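# Insert loose screws head-up into the cover's empty holes

## Task

Place each loose screw, with its head pointing up, into one of the cover's unfilled holes until all nine screws stand the same way, then release them.

## Robot and tools

Robot: two arms, left_arm and right_arm, each with six joints and a parallel gripper. Joint order in every row and every result list is waist, shoulder, elbow, wrist pitch, wrist yaw, wrist roll, then the gripper.

Sign quirk: on both arms the shoulder is reversed. Any shoulder number you send or read has the opposite sign to the arm's own convention. Stated ranges: waist -2.618 to 3.054, shoulder 0.000 to 3.142 (so -3.142 to 0.000 in your numbers), elbow 0.000 to 3.142, wrist pitch -1.571 to 1.571, wrist yaw -1.571 to 1.571, wrist roll -2.094 to 2.094 (rad). Real limits may sit up to 0.059 rad either way. Asking more than 0.059 rad beyond a limit gets the action refused for both arms. A line "joint sent to its limit" means a joint was clamped at its end.

Frame: scene frame, origin at table-top height midway between the nominal arm bases; +x points out over the table, +z up, left_arm on the +y side (not the image left). end_effector_position is in metres, at the point between the finger pads about 1 cm behind the tips; the fingers point along the gripper's +z and close along its y. Reported hand poses can be off by a few centimetres, more at long reach. A BASES line, if present, gives calibrated base positions.

Row format (shared by execute_actions and move): one flat list of 14 numbers covering both arms: left_arm's six joint values then its opening, then right_arm's six joint values then its opening. Joint values are offsets, scaled to [-1, 1], counted from the "Joint targets" shown at the start of the action or call (not from the previous row). 1.0 equals 2.224 rad for waist, shoulder, elbow and 8.485 rad for the three wrist joints. Sending the same offset again moves further. To hold an arm, send 0 for its joints. Opening is absolute: +1 fully open, -1 closed; to keep a gripper unchanged, resend its current command, since 0 means half open.

execute_actions: actions = list of actions; each action is up to 15 rows, one per 1/30 s control step; a shorter action repeats its final row to fill 15 steps. cameras selects which images come back (omitted/null/["all"] = all, [] = none). An empty actions list just reports state.

move: target = one 14-number row, or a list of up to 15 rows, all offsets from the same Joint targets, not chained. Joints travel in sync, so the hand follows a curve. speed (rad/s, 0.01 to 12.57, default 0.5) caps the joint with the longest travel; one number or one per target. blend (rad) rounds corners between listed targets. opening_speed (per second on the -1..+1 scale, at least 0.2) ramps the gripper; use near the minimum on fragile parts. blocking=false returns after about 0.5 s while motion continues. Moves do not avoid obstacles or the other arm. Result adds a "move:" line: done, off_target (resting more than 0.035 rad from target), moving, held, or fault, plus limits=held if steps were withheld. Neither done nor off_target proves contact or its absence.

wait: seconds 0 to 10; arms keep their last command; a running move continues. stop: brakes a running move (needs stopping distance). zoom_image: camera (cam_head_left, cam_head_right, cam_high, cam_left_wrist, cam_right_wrist) and region [x0, y0, x1, y1] in pixels, at most 504 by 504, from that camera's latest image. finished_scene: scene = this scene's number; ends the scene irreversibly, so call it only after the screws are seated and released.

Result lines: Joint positions (rad, then finger gap in m; 0.094 open), Joint velocities (may read "within noise" or be omitted), Joint targets (base for your next offsets), Tool commands, grip_measured (measured opening on the command scale; reads up to ~2.7 mm wide when empty, and a few mm narrower than a squeezed hard part, narrower still on small round parts like screws). "joint command not followed" means the clearance check altered targets. Joint torques follow joint order, include gravity, have offsets and noise; joints 1 to 3 wrap at ±28 N m.

Motion limits: each joint target is kept within 0.339 rad (big joints) or 2.2 rad (wrist) of its measured angle per step, and targets putting the hand over 200 mm from its current spot are scaled back, so big motions span several actions. If an arm is pushing on something or was dragged, command targets back past its measured position.

Gripping: below the touch point the fingers press at full force (about 50 to 64 N per pad); grip_measured keeps following your command, so it won't reveal contact. Release by commanding well above grip_measured.

Avoid: dropping screws or releasing them while moving, knocking anything off the table, fast collisions, heavy pressing, and arm-to-arm contact (including closing one gripper on the other's fingers), which can fail the task. Loose objects may get nudged occasionally. Long holding, stretching or pushing heats motors: MOTOR HOT at 75 °C, fault and arm fold at 90 °C, collapse at 100 °C.

Cameras: all 672x504. Calibration (K, distortion, T_world_to_cam) is given per camera and may be slightly off; wrist camera poses derive from joint readings and can lag during motion.

Each tool is called after ">>>" as name(argument=value, ...) on one line, values as JSON.

## Session

>>> execute_actions(actions=[])

Scene clock: 0.00 s.
left_arm: end_effector_position=(+0.3676, +0.3699, +0.1141) grip_measured=+1.000 end_effector_quat_wxyz=(+0.610, -0.037, +0.790, +0.050) | right_arm: end_effector_position=(+0.4165, -0.2495, +0.1058) grip_measured=+1.000 end_effector_quat_wxyz=(+0.590, +0.028, +0.807, -0.004)
Joint positions: left_arm=[-0.013 -1.515 0.322 0.937 -0.165 -0.008 0.094] | right_arm=[-0.06 -1.497 0.339 0.848 -0.01 0.024 0.094]
Joint velocities: within noise
Joint torques (N m): no reading
Heat: left arm: 33 °C; right arm: 33 °C.
Joint targets: left_arm=[-0.013 -1.511 0.325 0.929 -0.165 -0.009] | right_arm=[-0.060 -1.492 0.345 0.845 -0.010 0.023]
Tool commands: left_gripper/opening=+1.0 right_gripper/opening=+1.0

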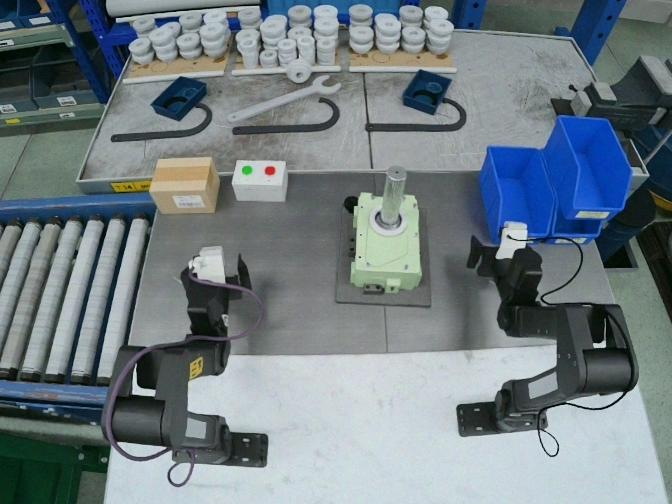

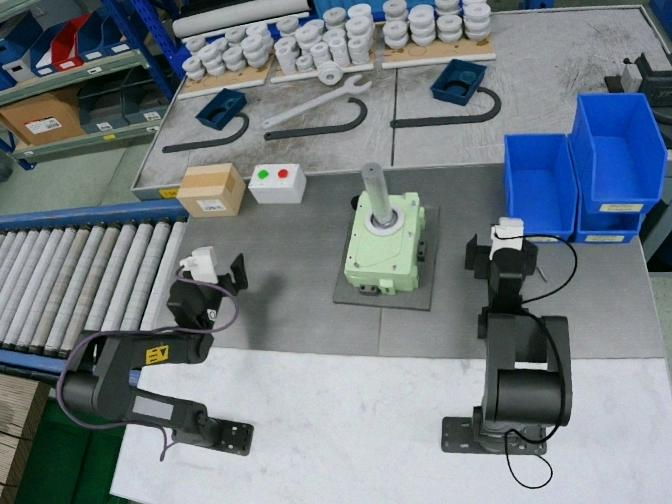

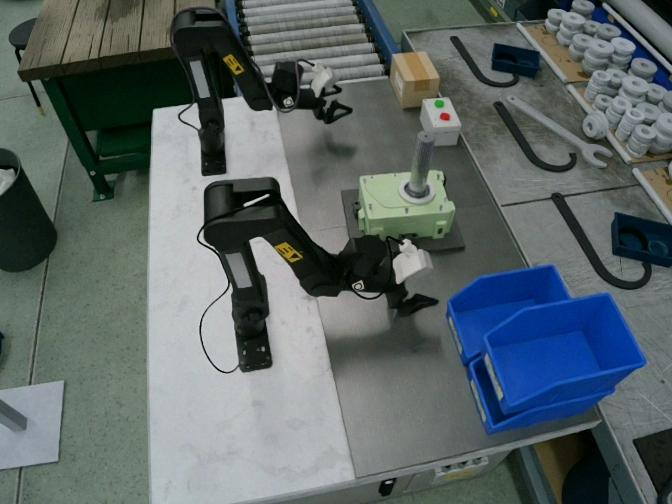

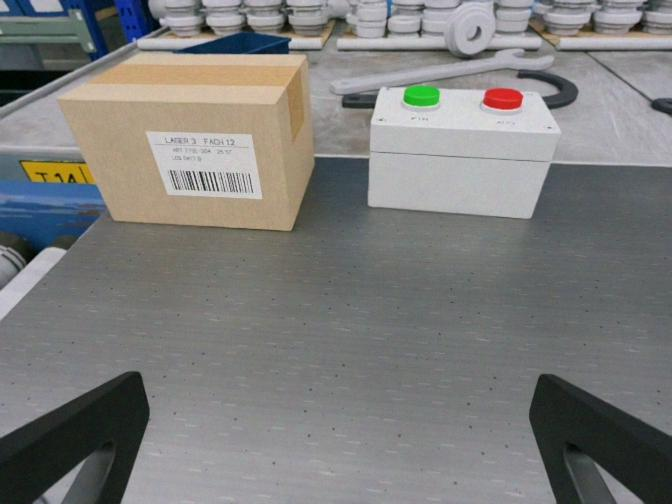

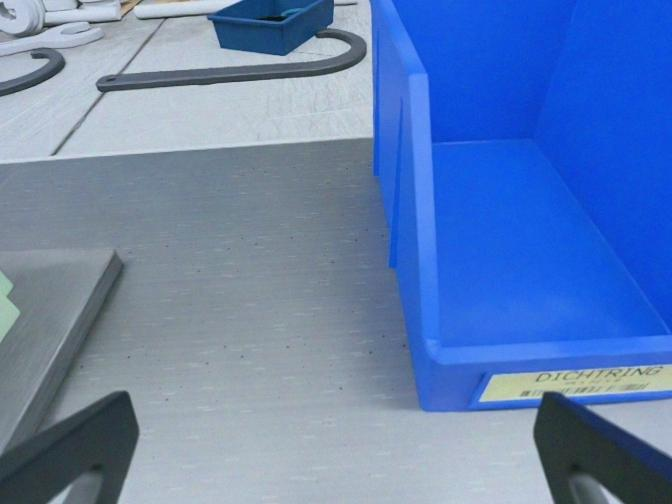

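>>> zoom_image(camera="cam_head_left", region=[320, 150, 460, 320])

>>> zoom_image(camera="cam_head_right", region=[320, 150, 460, 320])

>>> zoom_image(camera="cam_high", region=[330, 120, 480, 260])

>>> zoom_image(camera="cam_head_right", region=[440, 200, 660, 370])

>>> zoom_image(camera="cam_head_left", region=[130, 200, 340, 370])

>>> zoom_image(camera="cam_high", region=[310, 220, 530, 460])

>>> zoom_image(camera="cam_head_right", region=[160, 200, 360, 370])

Scaled by 2.965 (camera's finer frame: 960x720).

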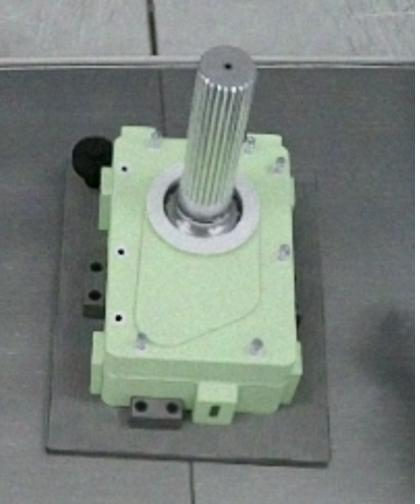

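Scaled by 2.965 (camera's finer frame: 960x720).

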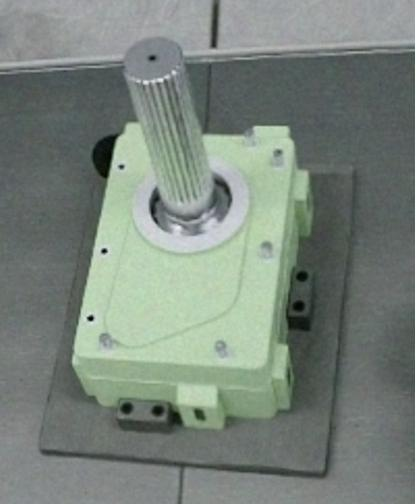

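Scaled by 3.360 (camera's finer frame: 960x720).

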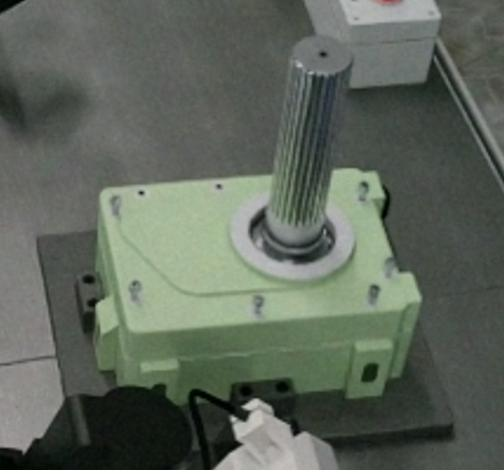

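Scaled by 2.291 (camera's finer frame: 960x720).

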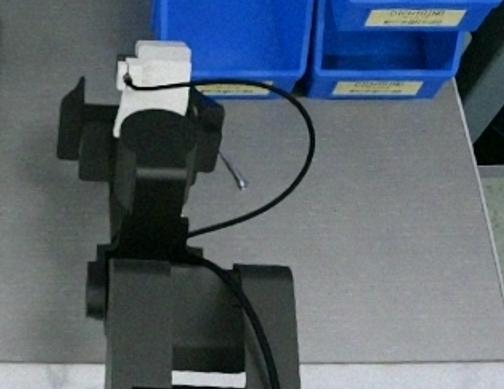

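Scaled by 2.400 (camera's finer frame: 960x720).

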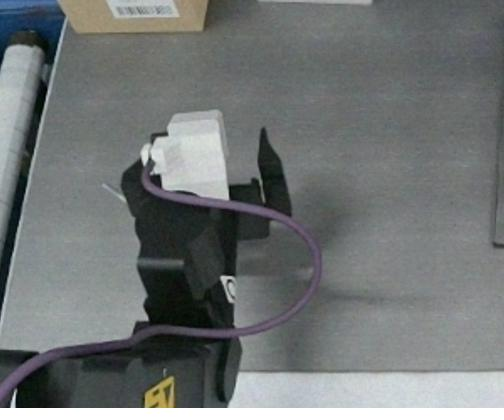

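Scaled by 2.100 (camera's finer frame: 960x720).

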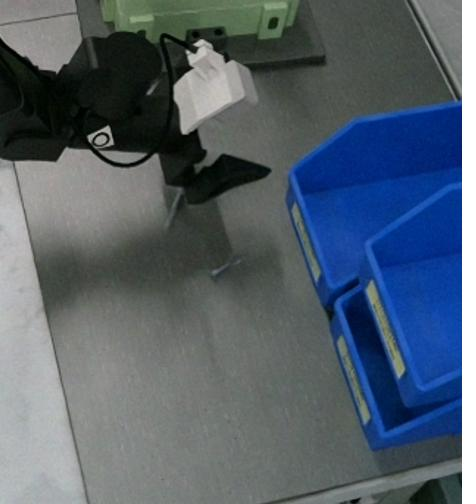

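Scaled by 2.520 (camera's finer frame: 960x720).

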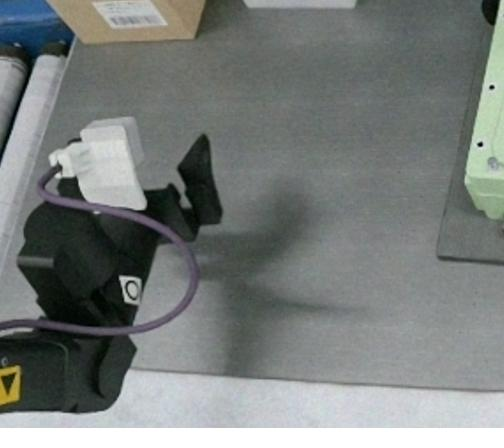

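>>> move(target=[0, 0.0724, 0.54, -0.2639, 0.0194, 0.001, 1, 0, 0.0638, 0.531, -0.254, 0.001, -0.0027, 1], speed=0.8)

Scene clock: 51.73 s.
left_arm: end_effector_position=(+0.2781, +0.3459, +0.2429) grip_measured=+1.000 end_effector_quat_wxyz=(+0.207, +0.015, +0.978, -0.001) | right_arm: end_effector_position=(+0.3249, -0.2452, +0.2390) grip_measured=+1.000 end_effector_quat_wxyz=(+0.199, +0.028, +0.980, -0.001)
Joint positions: left_arm=[-0.013 -1.366 1.504 -1.293 -0.009 -0.008 0.094] | right_arm=[-0.06 -1.368 1.495 -1.298 -0.007 0.006 0.094]
Joint torques (N m): left_arm=[-0.03 6.16 7.65 1.02 0.09 0.09] | right_arm=[0.02 6.38 8.18 0.8 0.04 -0.05]
Heat: left arm: 36 °C; right arm: 36 °C.
Joint targets: left_arm=[-0.013 -1.350 1.526 -1.311 -0.001 0.000] | right_arm=[-0.060 -1.350 1.526 -1.311 -0.001 0.000]
move: done
cam_left_wrist: T_world_to_cam=[[-0.00477002, -0.999976, -0.00509759, 0.348898], [-0.999904, 0.00470307, 0.0130666, 0.312266], [-0.0130423, 0.00515943, -0.999902, 0.333035], [0, 0, 0, 1]] pos_world=[0.318244, 0.345703, 0.3307]
cam_right_wrist: T_world_to_cam=[[-0.0558808, -0.998282, -0.0176445, -0.222937], [-0.997942, 0.0552875, 0.0324938, 0.371594], [-0.0314624, 0.0194239, -0.999316, 0.342332], [0, 0, 0, 1]] pos_world=[0.369142, -0.249748, 0.32609]

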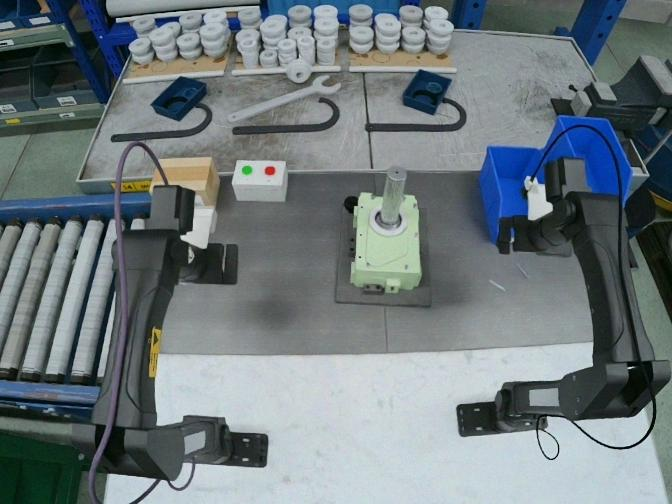

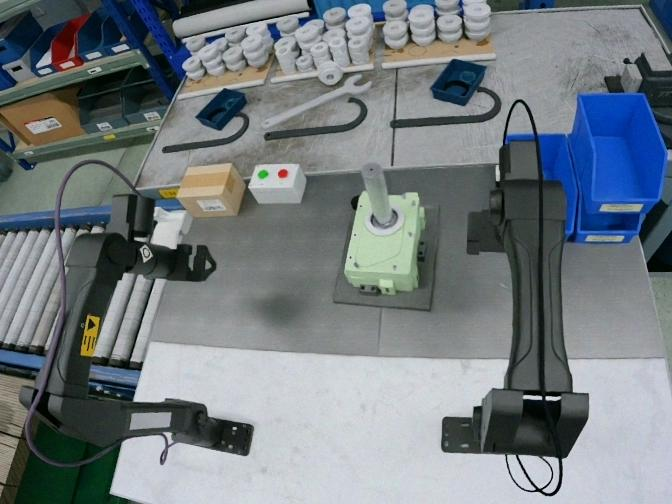

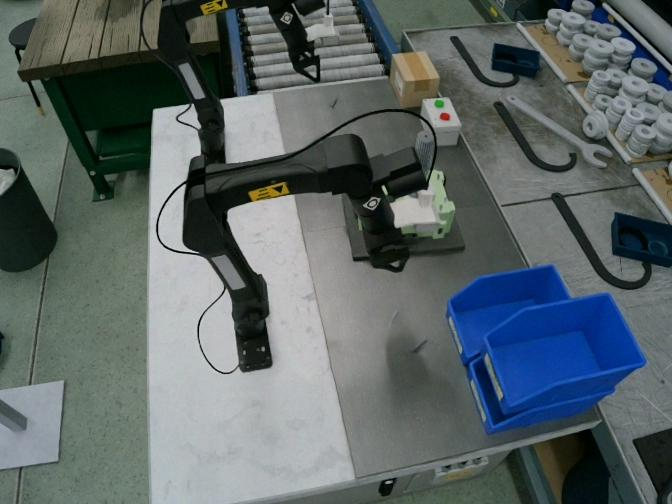

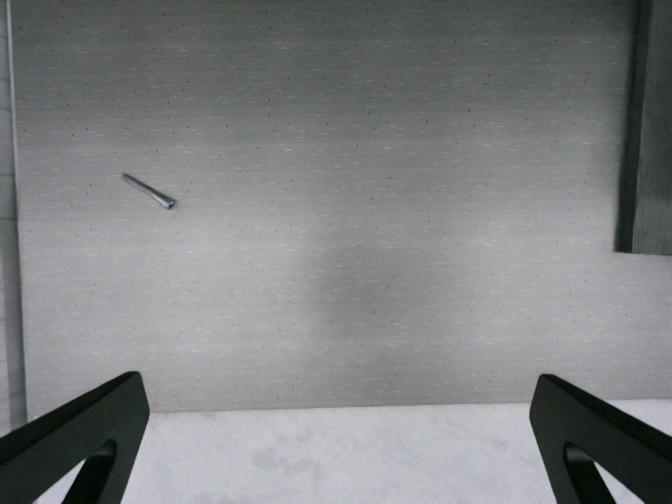

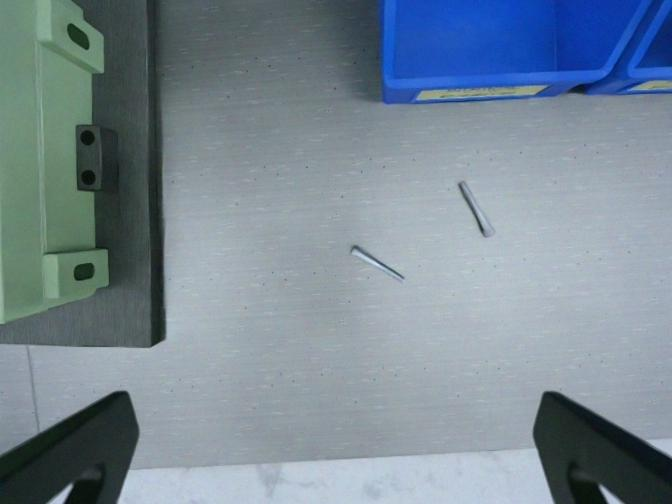

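>>> zoom_image(camera="cam_right_wrist", region=[330, 160, 510, 300])

>>> zoom_image(camera="cam_left_wrist", region=[100, 150, 200, 230])

>>> zoom_image(camera="cam_head_left", region=[335, 180, 435, 300])

Scaled by 2.800 (camera's finer frame: 960x720).

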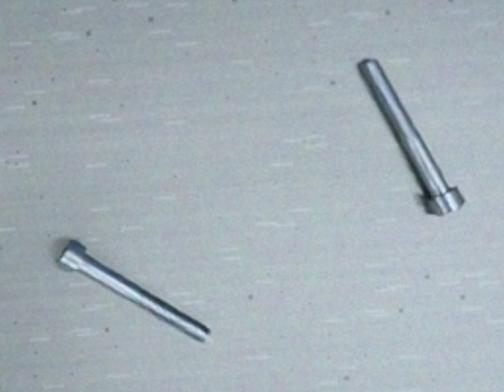

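Scaled by 5.040 (camera's finer frame: 960x720).

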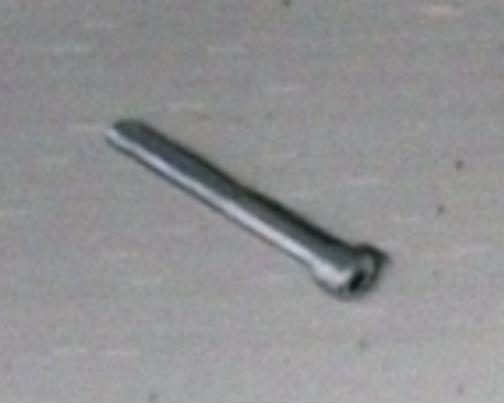

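Scaled by 4.200 (camera's finer frame: 960x720).

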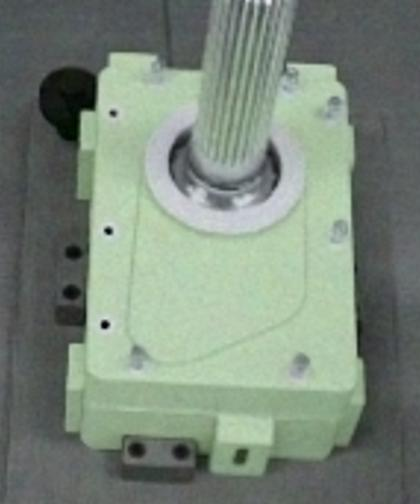

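>>> move(target=[-0.2882, -0.3192, 0.3467, -0.0095, 0, 0, 0, 0, 0, 0, 0, 0, 0, 1], speed=0.8, cameras=["cam_left_wrist","cam_head_right"])

>>> zoom_image(camera="cam_left_wrist", region=[168, 0, 504, 280])

Scene clock: 170.73 s.
left_arm: end_effector_position=(+0.3397, +0.0600, +0.2426) grip_measured=+0.003 end_effector_quat_wxyz=(+0.200, +0.325, +0.921, -0.073) | right_arm: end_effector_position=(+0.3247, -0.2453, +0.2389) grip_measured=+1.000 end_effector_quat_wxyz=(+0.198, +0.028, +0.980, -0.001)
Joint positions: left_arm=[-0.658 -2.041 2.273 -1.372 0.001 -0.008 0.047] | right_arm=[-0.06 -1.368 1.495 -1.299 -0.007 0.005 0.094]
Joint torques (N m): left_arm=[0.27 9.7 7.42 1.03 -0.03 0.07] | right_arm=[0.01 6.31 8.21 0.82 0.05 -0.06]
Heat: left arm: 33 °C; right arm: 34 °C.
Joint targets: left_arm=[-0.654 -2.060 2.298 -1.391 -0.001 0.000] | right_arm=[-0.060 -1.350 1.526 -1.311 -0.001 0.000]
move: done
cam_left_wrist: T_world_to_cam=[[-0.608332, -0.793675, 0.00354704, 0.253985], [-0.793681, 0.608334, -0.000340524, 0.272202], [-0.00188752, -0.00302237, -0.999994, 0.331717], [0, 0, 0, 1]] pos_world=[0.371175, 0.036994, 0.330907]
Images, in order (width x height): cam_head_right 672x504, cam_left_wrist 672x504.

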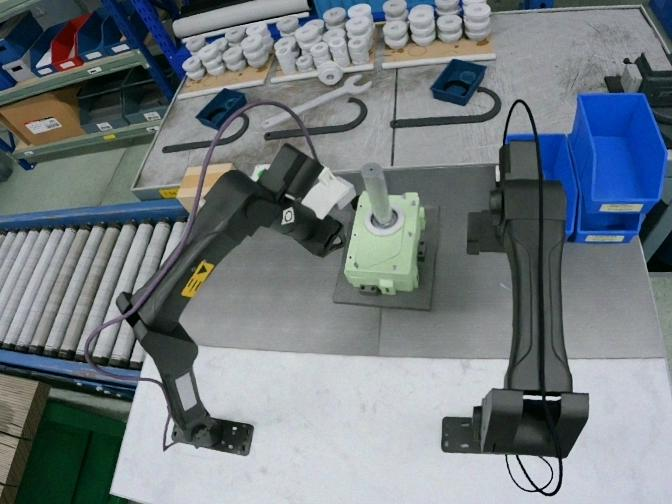

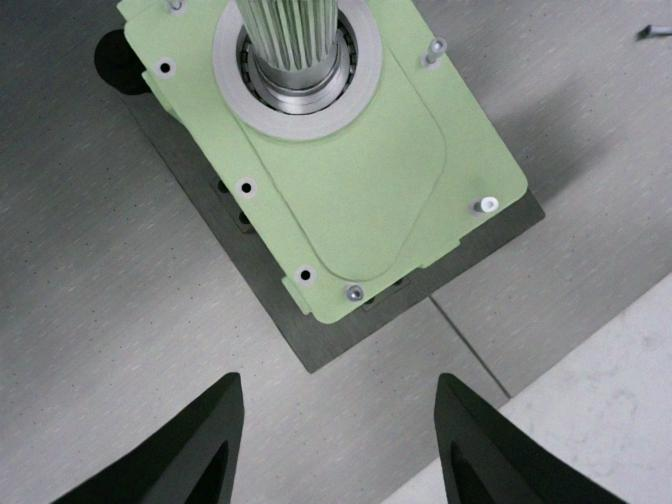

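Scaled by 1.500 (camera's finer frame: 960x720).

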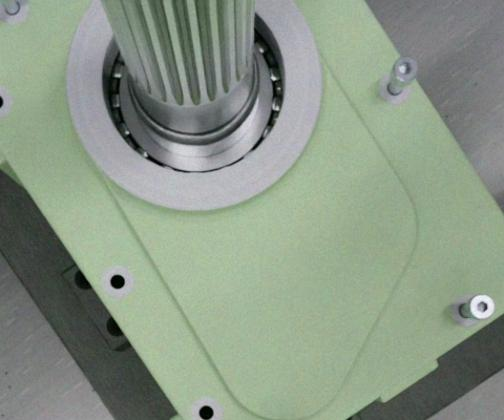

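>>> move(target=[0, 0, 0, 0, 0, 0, 0, -0.0423, -0.2067, -0.0987, 0.0287, 0, -0.1329, -0.2], speed=0.8, cameras=["cam_right_wrist","cam_head_right"])

Scene clock: 234.23 s.
left_arm: end_effector_position=(+0.3395, +0.0602, +0.2424) grip_measured=+0.003 end_effector_quat_wxyz=(+0.200, +0.325, +0.921, -0.073) | right_arm: end_effector_position=(+0.3525, -0.2768, +0.0698) grip_measured=-0.198 end_effector_quat_wxyz=(+0.009, -0.471, +0.882, -0.006)
Joint positions: left_arm=[-0.658 -2.041 2.273 -1.374 0.001 -0.008 0.047] | right_arm=[-0.148 -1.794 1.323 -1.077 0 -1.121 0.038]
Joint torques (N m): left_arm=[0.14 9.91 7.42 1 -0.04 0.07] | right_arm=[-0.47 7.25 4.52 0.26 -0.02 -0.12]
Heat: left arm: 35 °C; right arm: 33 °C.
Joint targets: left_arm=[-0.654 -2.060 2.298 -1.391 -0.001 0.000] | right_arm=[-0.154 -1.810 1.306 -1.067 -0.001 -1.128]
move: done
cam_right_wrist: T_world_to_cam=[[0.828527, -0.559822, 0.0119627, -0.448355], [-0.514629, -0.752875, 0.410289, -0.0140739], [-0.220682, -0.346092, -0.911877, 0.134184], [0, 0, 0, 1]] pos_world=[0.393843, -0.215155, 0.133497]
Images, in order (width x height): cam_head_right 672x504, cam_right_wrist 672x504.

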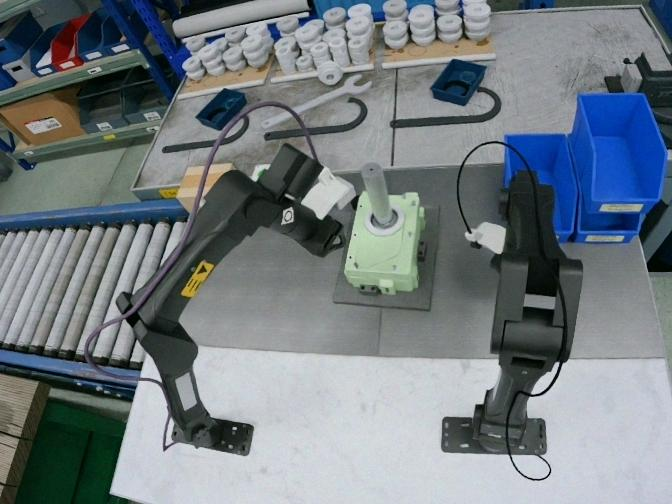

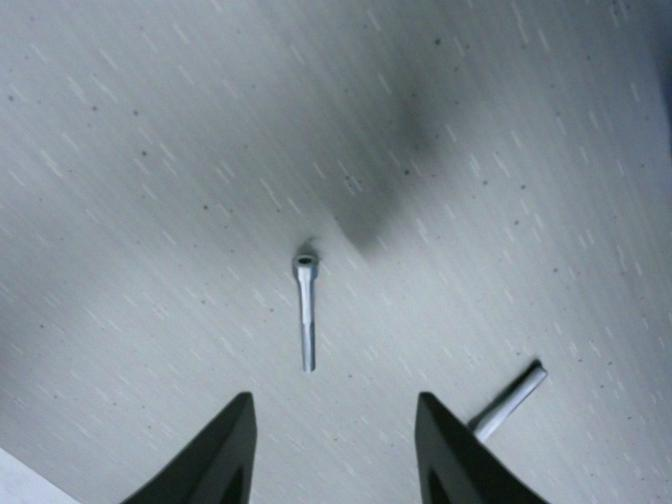

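>>> move(target=[0, 0, 0, 0, 0, 0, 0, -0.0027, -0.0028, -0.0527, 0.0145, 0, -0.0073, -0.2], speed=0.5, cameras=["cam_right_wrist"])

Scene clock: 273.93 s.
left_arm: end_effector_position=(+0.3395, +0.0602, +0.2424) grip_measured=+0.003 end_effector_quat_wxyz=(+0.200, +0.325, +0.921, -0.073) | right_arm: end_effector_position=(+0.3459, -0.2777, +0.0419) grip_measured=-0.198 end_effector_quat_wxyz=(+0.012, -0.496, +0.868, -0.009)
Joint positions: left_arm=[-0.658 -2.041 2.273 -1.374 0.001 -0.008 0.047] | right_arm=[-0.153 -1.794 1.207 -0.954 0 -1.183 0.038]
Joint torques (N m): left_arm=[0.32 9.72 7.65 1.03 -0.05 0.02] | right_arm=[-0.53 6.57 4.26 0.23 -0.02 -0.11]
Heat: left arm: 35 °C; right arm: 34 °C.
Joint targets: left_arm=[-0.654 -2.060 2.298 -1.391 -0.001 0.000] | right_arm=[-0.160 -1.816 1.189 -0.944 -0.001 -1.189]
move: done
cam_right_wrist: T_world_to_cam=[[0.858856, -0.511837, 0.0197573, -0.440525], [-0.474062, -0.779679, 0.409105, -0.0281712], [-0.19399, -0.360728, -0.912274, 0.0936985], [0, 0, 0, 1]] pos_world=[0.383169, -0.213641, 0.105707]

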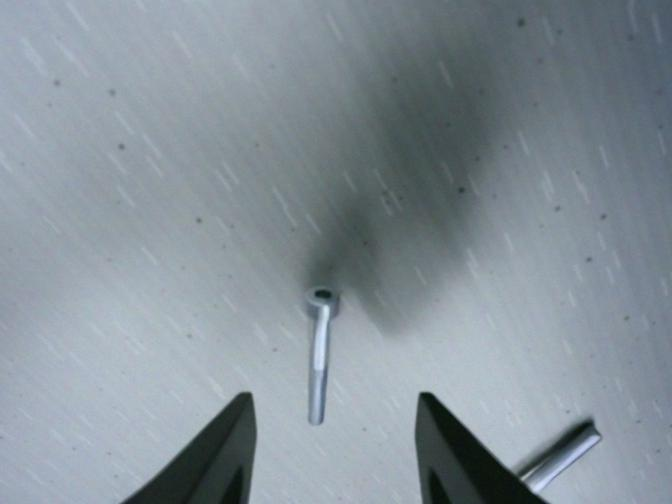

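>>> move(target=[0, 0, 0, 0, 0, 0, 0, 0.0058, -0.0247, -0.0234, 0.0092, 0, 0.0034, -0.2], speed=0.3, cameras=["cam_right_wrist"])

Scene clock: 295.17 s.
left_arm: end_effector_position=(+0.3395, +0.0602, +0.2424) grip_measured=+0.003 end_effector_quat_wxyz=(+0.200, +0.325, +0.921, -0.073) | right_arm: end_effector_position=(+0.3429, -0.2773, +0.0207) grip_measured=-0.198 end_effector_quat_wxyz=(+0.002, -0.489, +0.872, -0.002)
Joint positions: left_arm=[-0.658 -2.041 2.273 -1.374 0.001 -0.008 0.047] | right_arm=[-0.153 -1.835 1.169 -0.899 0 -1.167 0.038]
Joint torques (N m): left_arm=[0.42 9.76 7.43 0.99 -0.03 0.04] | right_arm=[0.49 5.64 3.1 0.5 -0.03 0.09]
Heat: left arm: 35 °C; right arm: 34 °C.
Joint targets: left_arm=[-0.654 -2.060 2.298 -1.391 -0.001 0.000] | right_arm=[-0.147 -1.871 1.137 -0.866 -0.001 -1.160]
move: done
cam_right_wrist: T_world_to_cam=[[0.850364, -0.526187, -0.00269449, -0.437876], [-0.477097, -0.77317, 0.417835, -0.017922], [-0.221942, -0.354026, -0.908519, 0.0852562], [0, 0, 0, 1]] pos_world=[0.382726, -0.214079, 0.0837654]

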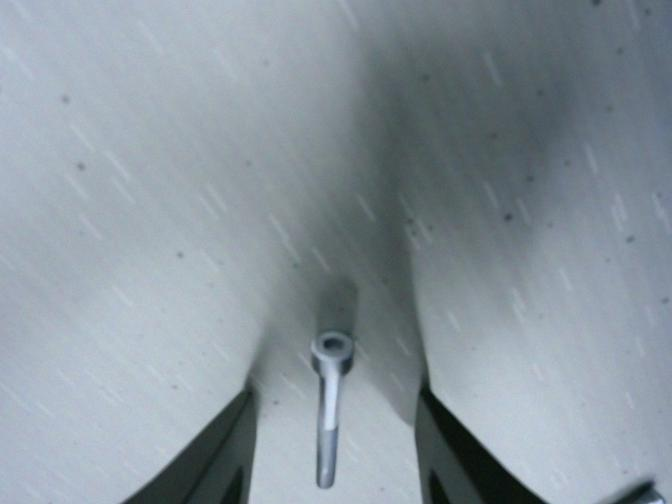

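>>> move(target=[[0, 0, 0, 0, 0, 0, 0, 0, 0.007, 0.007, -0.004, 0, 0, -0.2],[0, 0, 0, 0, 0, 0, 0, 0, 0.007, 0.007, -0.004, 0, 0, -1]], speed=0.3, opening_speed=1, cameras=["cam_right_wrist"])

Scene clock: 311.77 s.
left_arm: end_effector_position=(+0.3395, +0.0602, +0.2424) grip_measured=+0.003 end_effector_quat_wxyz=(+0.200, +0.325, +0.921, -0.073) | right_arm: end_effector_position=(+0.3474, -0.2787, +0.0207) grip_measured=-0.933 end_effector_quat_wxyz=(+0.008, -0.488, +0.873, -0.009)
Joint positions: left_arm=[-0.658 -2.041 2.273 -1.374 0.001 -0.008 0.047] | right_arm=[-0.153 -1.835 1.169 -0.88 0.005 -1.165 0.003]
Joint torques (N m): left_arm=[0.27 9.89 7.66 1.03 -0.05 0.06] | right_arm=[0.5 6.94 4.21 -0.07 -0.07 0.05]
Heat: left arm: 35 °C; right arm: 33 °C.
Joint targets: left_arm=[-0.654 -2.060 2.298 -1.391 -0.001 0.000] | right_arm=[-0.147 -1.855 1.152 -0.900 -0.001 -1.161]
move: done
cam_right_wrist: T_world_to_cam=[[0.84918, -0.527856, 0.0161546, -0.442977], [-0.486114, -0.769342, 0.414494, -0.0126106], [-0.206365, -0.359833, -0.909909, 0.0788089], [0, 0, 0, 1]] pos_world=[0.3863, -0.215172, 0.084092]

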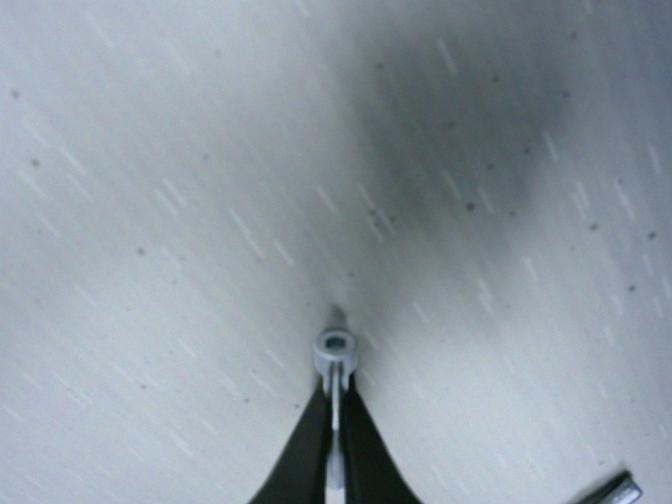

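>>> move(target=[[0, 0, 0, 0, 0, 0, -0.2, 0, 0.0413, 0.2418, -0.0704, 0, 0, -1],[0.458, -0.0332, -0.2232, 0.0179, 0, -0.0799, -0.2, 0.54, 0.0413, 0.2418, -0.0704, 0, 0.3331, -1],[0.458, -0.0332, -0.2232, 0.0179, 0, -0.0799, -0.2, 0.54, -0.2008, 0.4706, -0.067, 0, 0.3331, -1]], speed=[0.6, 1.2, 0.6])

Scene clock: 355.20 s.
left_arm: end_effector_position=(+0.3657, +0.4950, +0.0843) grip_measured=-0.197 end_effector_quat_wxyz=(+0.012, -0.484, +0.875, -0.003) | right_arm: end_effector_position=(+0.2390, +0.1538, +0.1029) grip_measured=-0.935 end_effector_quat_wxyz=(-0.004, +0.295, +0.956, -0.002)
Joint positions: left_arm=[0.37 -2.106 1.815 -1.254 0.001 -0.668 0.038] | right_arm=[1.054 -2.28 2.168 -1.464 -0.007 1.66 0.003]
Joint torques (N m): left_arm=[-0.42 9.76 4.46 0.66 -0.03 -0.08] | right_arm=[0.03 10.8 7.99 0.02 0.05 0.08]
Heat: left arm: 35 °C; right arm: 33 °C.
Joint targets: left_arm=[0.365 -2.134 1.801 -1.239 -0.001 -0.678] | right_arm=[1.054 -2.302 2.199 -1.468 -0.001 1.666]
move: done
cam_left_wrist: T_world_to_cam=[[0.859248, -0.511526, 0.00587426, -0.0609876], [-0.471045, -0.786665, 0.399093, 0.566939], [-0.199526, -0.345687, -0.916892, 0.409654], [0, 0, 0, 1]] pos_world=[0.401194, 0.556406, 0.149705]
cam_right_wrist: T_world_to_cam=[[-0.566912, -0.823777, -0.00136436, 0.261784], [-0.745809, 0.51255, 0.425513, 0.0971638], [-0.349829, 0.242246, -0.904951, 0.228009], [0, 0, 0, 1]] pos_world=[0.300638, 0.110616, 0.16535]

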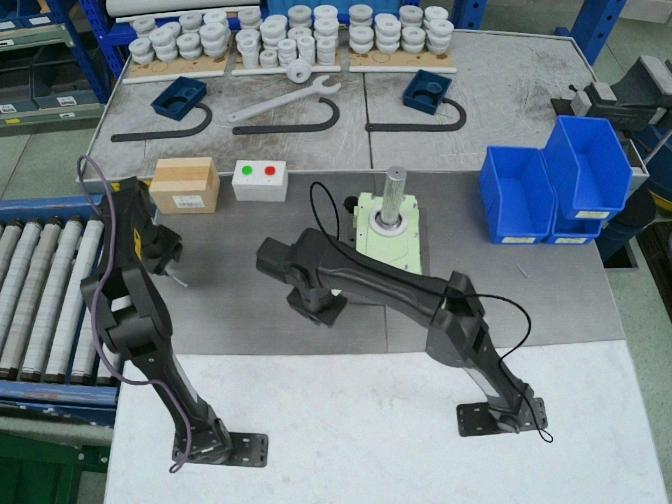

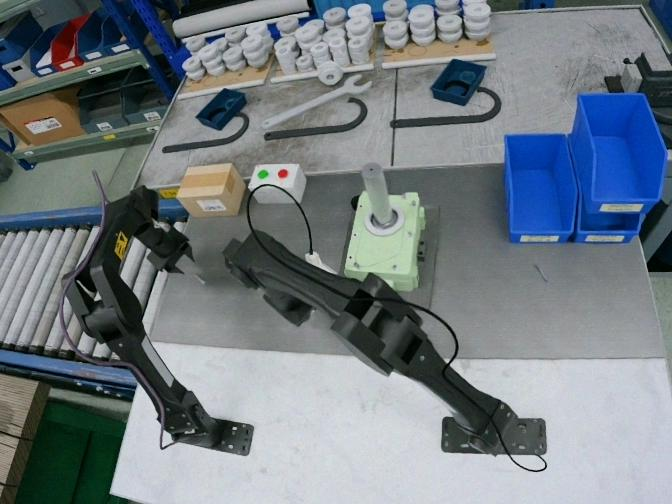

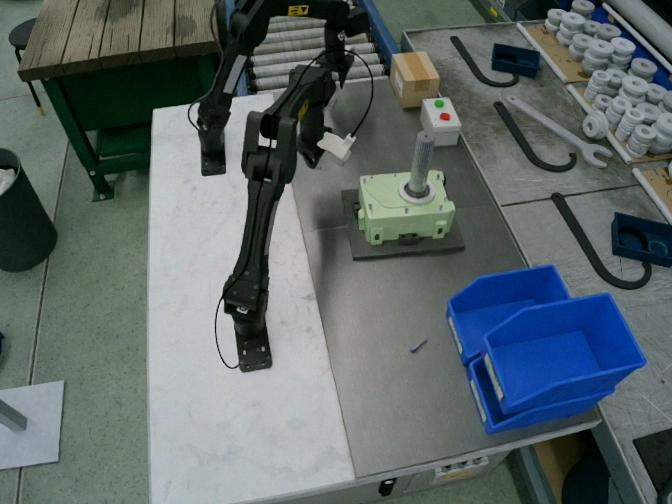

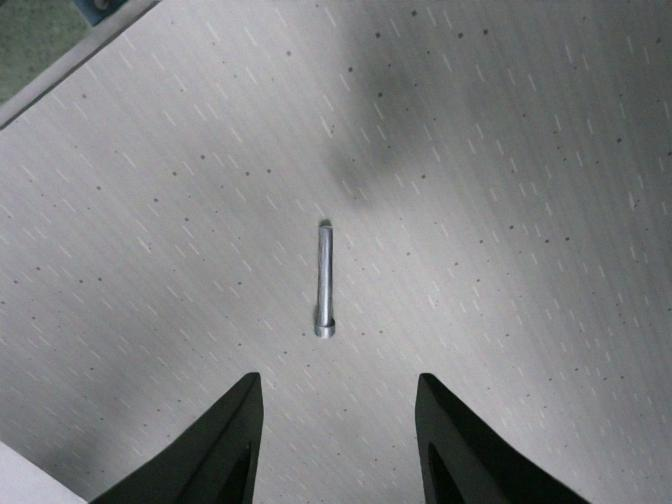

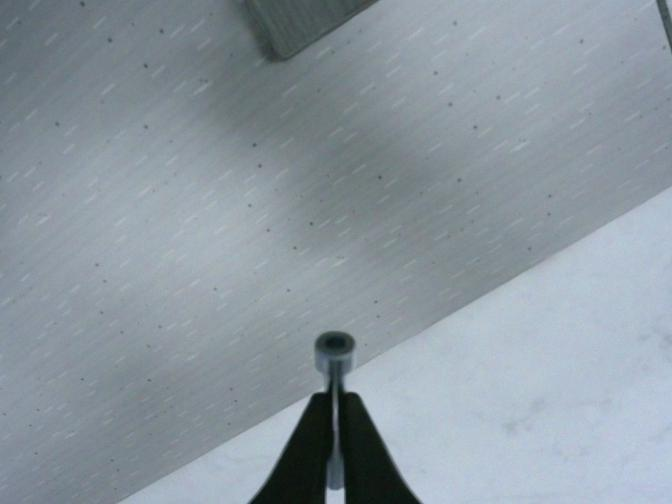

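>>> move(target=[-0.013, 0.0138, -0.0846, 0.0187, 0, -0.0034, -0.2, 0, -0.0033, -0.1376, 0.0369, 0, 0, -1], speed=0.4, cameras=["cam_left_wrist","cam_right_wrist"])

Scene clock: 387.10 s.
left_arm: end_effector_position=(+0.3557, +0.4790, +0.0372) grip_measured=-0.197 end_effector_quat_wxyz=(-0.003, -0.484, +0.875, +0.000) | right_arm: end_effector_position=(+0.2447, +0.1639, +0.0375) grip_measured=-0.935 end_effector_quat_wxyz=(+0.001, +0.295, +0.955, +0.020)
Joint positions: left_arm=[0.341 -2.106 1.626 -1.097 0.001 -0.697 0.038] | right_arm=[1.054 -2.282 1.911 -1.161 -0.007 1.66 0.003]
Joint torques (N m): left_arm=[-0.31 12.18 4.27 0.64 -0.02 -0.11] | right_arm=[0.03 10.56 4.45 0.24 0.05 0.07]
Heat: left arm: 34 °C; right arm: 35 °C.
Joint targets: left_arm=[0.336 -2.103 1.613 -1.081 -0.001 -0.707] | right_arm=[1.054 -2.310 1.893 -1.155 -0.001 1.666]
move: done
cam_left_wrist: T_world_to_cam=[[0.858733, -0.512225, -0.0142273, -0.0590088], [-0.459507, -0.782046, 0.42102, 0.56124], [-0.226784, -0.355006, -0.90694, 0.372714], [0, 0, 0, 1]] pos_world=[0.393092, 0.541005, 0.100896]
cam_right_wrist: T_world_to_cam=[[-0.566747, -0.822618, -0.0457907, 0.274639], [-0.754901, 0.496223, 0.428821, 0.128826], [-0.330034, 0.277601, -0.902228, 0.157567], [0, 0, 0, 1]] pos_world=[0.304904, 0.118256, 0.0994939]

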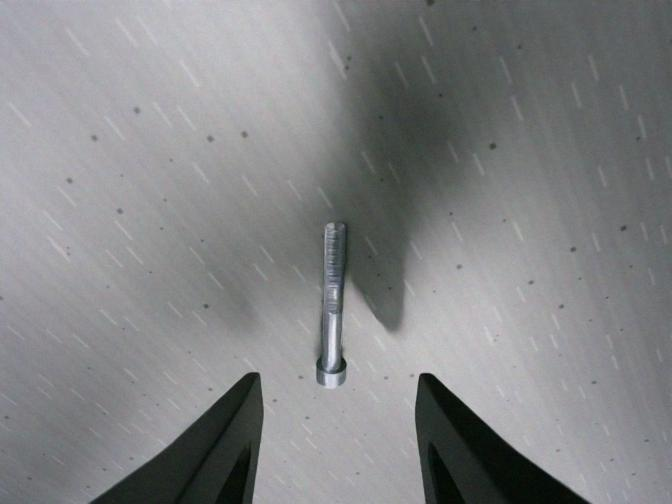

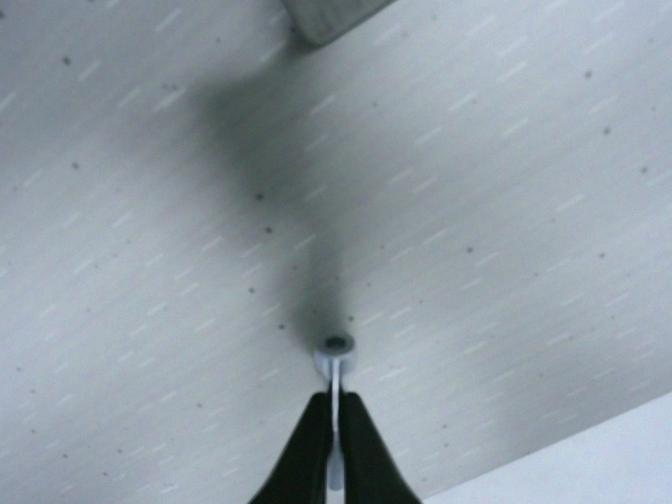

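>>> move(target=[-0.0072, -0.0056, -0.0276, 0.0081, 0, -0.0014, -0.2, 0, -0.0058, -0.017, 0.0061, 0, 0, -1], speed=0.2, cameras=["cam_left_wrist","cam_right_wrist"])

Scene clock: 404.63 s.
left_arm: end_effector_position=(+0.3556, +0.4723, +0.0225) grip_measured=-0.197 end_effector_quat_wxyz=(+0.001, -0.482, +0.876, -0.001) | right_arm: end_effector_position=(+0.2456, +0.1656, +0.0263) grip_measured=-0.935 end_effector_quat_wxyz=(+0.001, +0.295, +0.955, +0.024)
Joint positions: left_arm=[0.325 -2.106 1.565 -1.028 0.001 -0.709 0.038] | right_arm=[1.054 -2.289 1.878 -1.112 -0.007 1.661 0.003]
Joint torques (N m): left_arm=[-0.46 10.99 4.22 0.6 -0.03 -0.11] | right_arm=[0.03 10.07 4.19 0.29 0.05 0.07]
Heat: left arm: 34 °C; right arm: 37 °C.
Joint targets: left_arm=[0.320 -2.116 1.551 -1.012 -0.001 -0.719] | right_arm=[1.054 -2.323 1.855 -1.104 -0.001 1.666]
move: done
cam_left_wrist: T_world_to_cam=[[0.856635, -0.515846, -0.00894486, -0.0602445], [-0.466023, -0.781102, 0.415575, 0.564177], [-0.221359, -0.351827, -0.909515, 0.35359], [0, 0, 0, 1]] pos_world=[0.392797, 0.534006, 0.0865983]
cam_right_wrist: T_world_to_cam=[[-0.566819, -0.822057, -0.0542101, 0.276272], [-0.756493, 0.493296, 0.429392, 0.134346], [-0.326243, 0.284397, -0.90149, 0.145197], [0, 0, 0, 1]] pos_world=[0.305597, 0.119545, 0.0881828]

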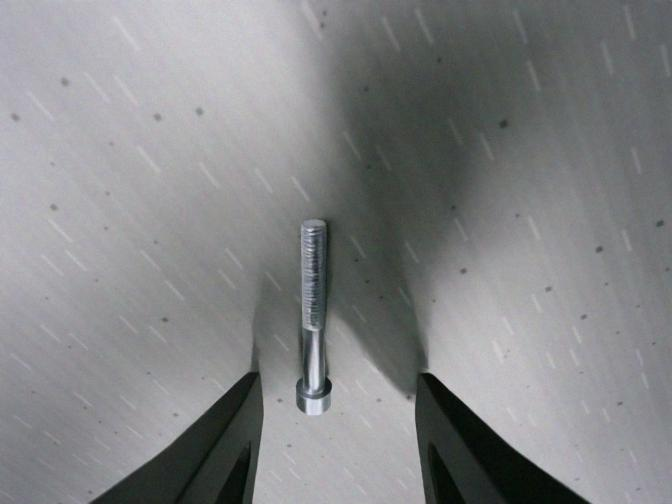

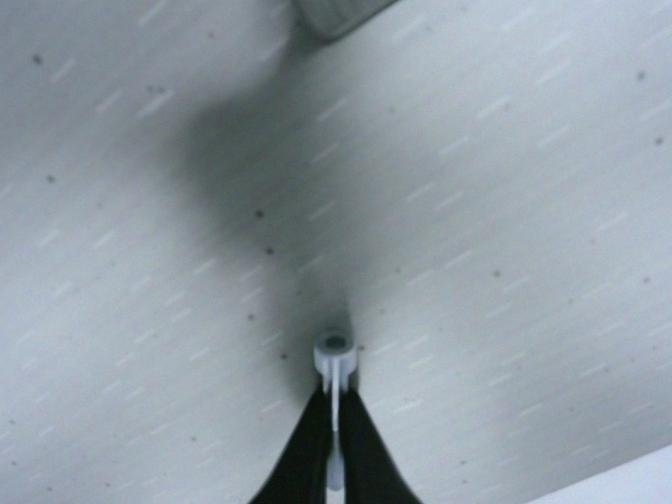

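>>> move(target=[0.0157, 0, 0, 0, 0, 0.0031, -0.2, 0, -0.003, -0.008, 0.003, 0, 0, -1], speed=0.2, cameras=["cam_left_wrist","cam_right_wrist"])

Scene clock: 415.37 s.
left_arm: end_effector_position=(+0.3524, +0.4827, +0.0225) grip_measured=-0.197 end_effector_quat_wxyz=(+0.001, -0.491, +0.871, -0.001) | right_arm: end_effector_position=(+0.2458, +0.1659, +0.0249) grip_measured=-0.935 end_effector_quat_wxyz=(+0.002, +0.295, +0.955, +0.025)
Joint positions: left_arm=[0.352 -2.106 1.565 -1.027 0.001 -0.702 0.038] | right_arm=[1.054 -2.289 1.872 -1.104 -0.007 1.661 0.003]
Joint torques (N m): left_arm=[0.08 10.99 4.14 0.62 -0.02 0.06] | right_arm=[0.03 9.54 3.36 0.5 0.05 0.07]
Heat: left arm: 34 °C; right arm: 36 °C.
Joint targets: left_arm=[0.354 -2.116 1.551 -1.012 -0.001 -0.692] | right_arm=[1.054 -2.329 1.837 -1.078 -0.001 1.666]
move: off_target (right_arm); right_arm: the shoulder is farthest, 0.041 rad from its target
cam_left_wrist: T_world_to_cam=[[0.867121, -0.498025, -0.00845608, -0.0645089], [-0.450068, -0.79067, 0.415067, 0.569926], [-0.2134, -0.356108, -0.909752, 0.355813], [0, 0, 0, 1]] pos_world=[0.388373, 0.545203, 0.0865985]
cam_right_wrist: T_world_to_cam=[[-0.566774, -0.821909, -0.0568595, 0.276611], [-0.757044, 0.49233, 0.429529, 0.135199], [-0.32504, 0.286491, -0.901261, 0.143269], [0, 0, 0, 1]] pos_world=[0.305695, 0.119741, 0.0867794]

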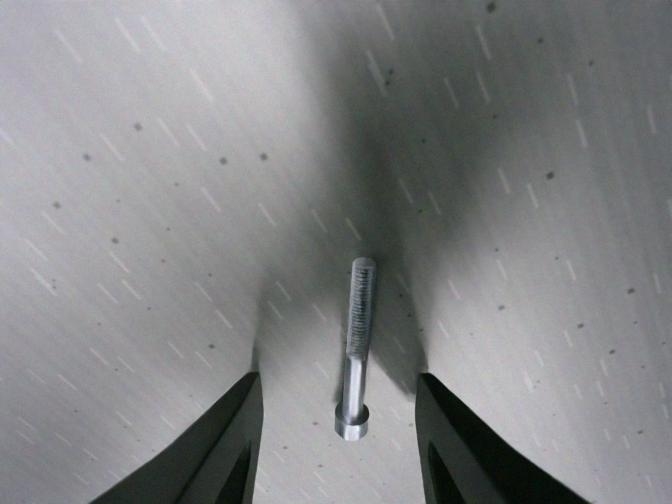

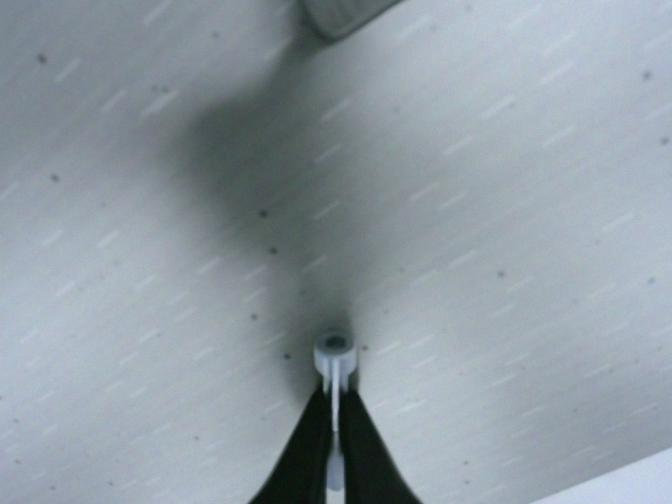

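>>> move(target=[[0, 0, 0, 0, 0, 0, -0.2, 0, 0.004, 0.009, -0.005, 0, 0, -1],[0, 0, 0, 0, 0, 0, -1, 0, 0.004, 0.009, -0.005, 0, 0, -0.5]], speed=0.2, opening_speed=0.8, cameras=["cam_left_wrist","cam_right_wrist"])

Scene clock: 428.00 s.
left_arm: end_effector_position=(+0.3525, +0.4827, +0.0225) grip_measured=-0.884 end_effector_quat_wxyz=(+0.001, -0.491, +0.871, -0.001) | right_arm: end_effector_position=(+0.2488, +0.1714, +0.0253) grip_measured=-0.502 end_effector_quat_wxyz=(+0.004, +0.295, +0.955, +0.038)
Joint positions: left_arm=[0.352 -2.106 1.565 -1.027 0.001 -0.701 0.005] | right_arm=[1.054 -2.289 1.872 -1.078 -0.007 1.661 0.023]
Joint torques (N m): left_arm=[0.13 11 4.18 0.64 -0.03 0.08] | right_arm=[0.03 10.32 4.78 -0.2 0.05 0.06]
Heat: left arm: 34 °C; right arm: 35 °C.
Joint targets: left_arm=[0.354 -2.116 1.551 -1.012 -0.001 -0.692] | right_arm=[1.054 -2.320 1.857 -1.120 -0.001 1.666]
move: off_target (right_arm); right_arm: the wrist pitch is farthest, 0.042 rad from its target
cam_left_wrist: T_world_to_cam=[[0.86673, -0.49871, -0.00815978, -0.0640967], [-0.450865, -0.790365, 0.414782, 0.570139], [-0.213305, -0.355825, -0.909884, 0.355655], [0, 0, 0, 1]] pos_world=[0.388474, 0.545204, 0.0865986]
cam_right_wrist: T_world_to_cam=[[-0.566226, -0.820181, -0.0817994, 0.283042], [-0.76211, 0.483152, 0.43099, 0.137421], [-0.313968, 0.306378, -0.898642, 0.136896], [0, 0, 0, 1]] pos_world=[0.307977, 0.123809, 0.0869458]

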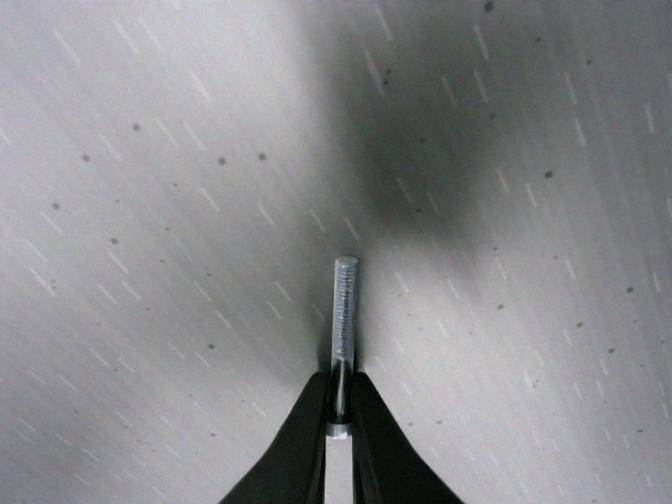

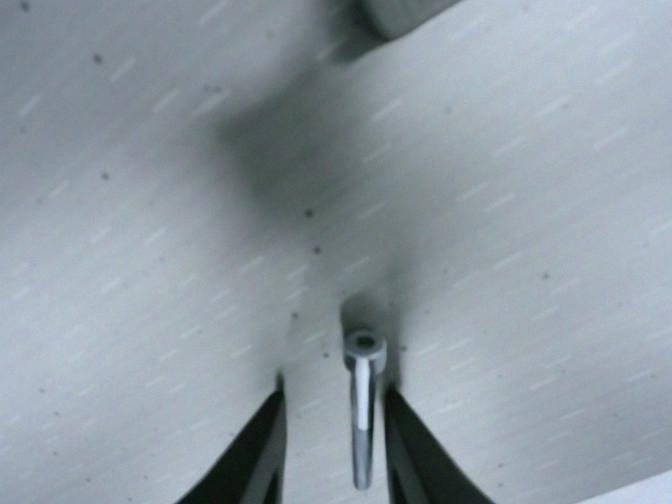

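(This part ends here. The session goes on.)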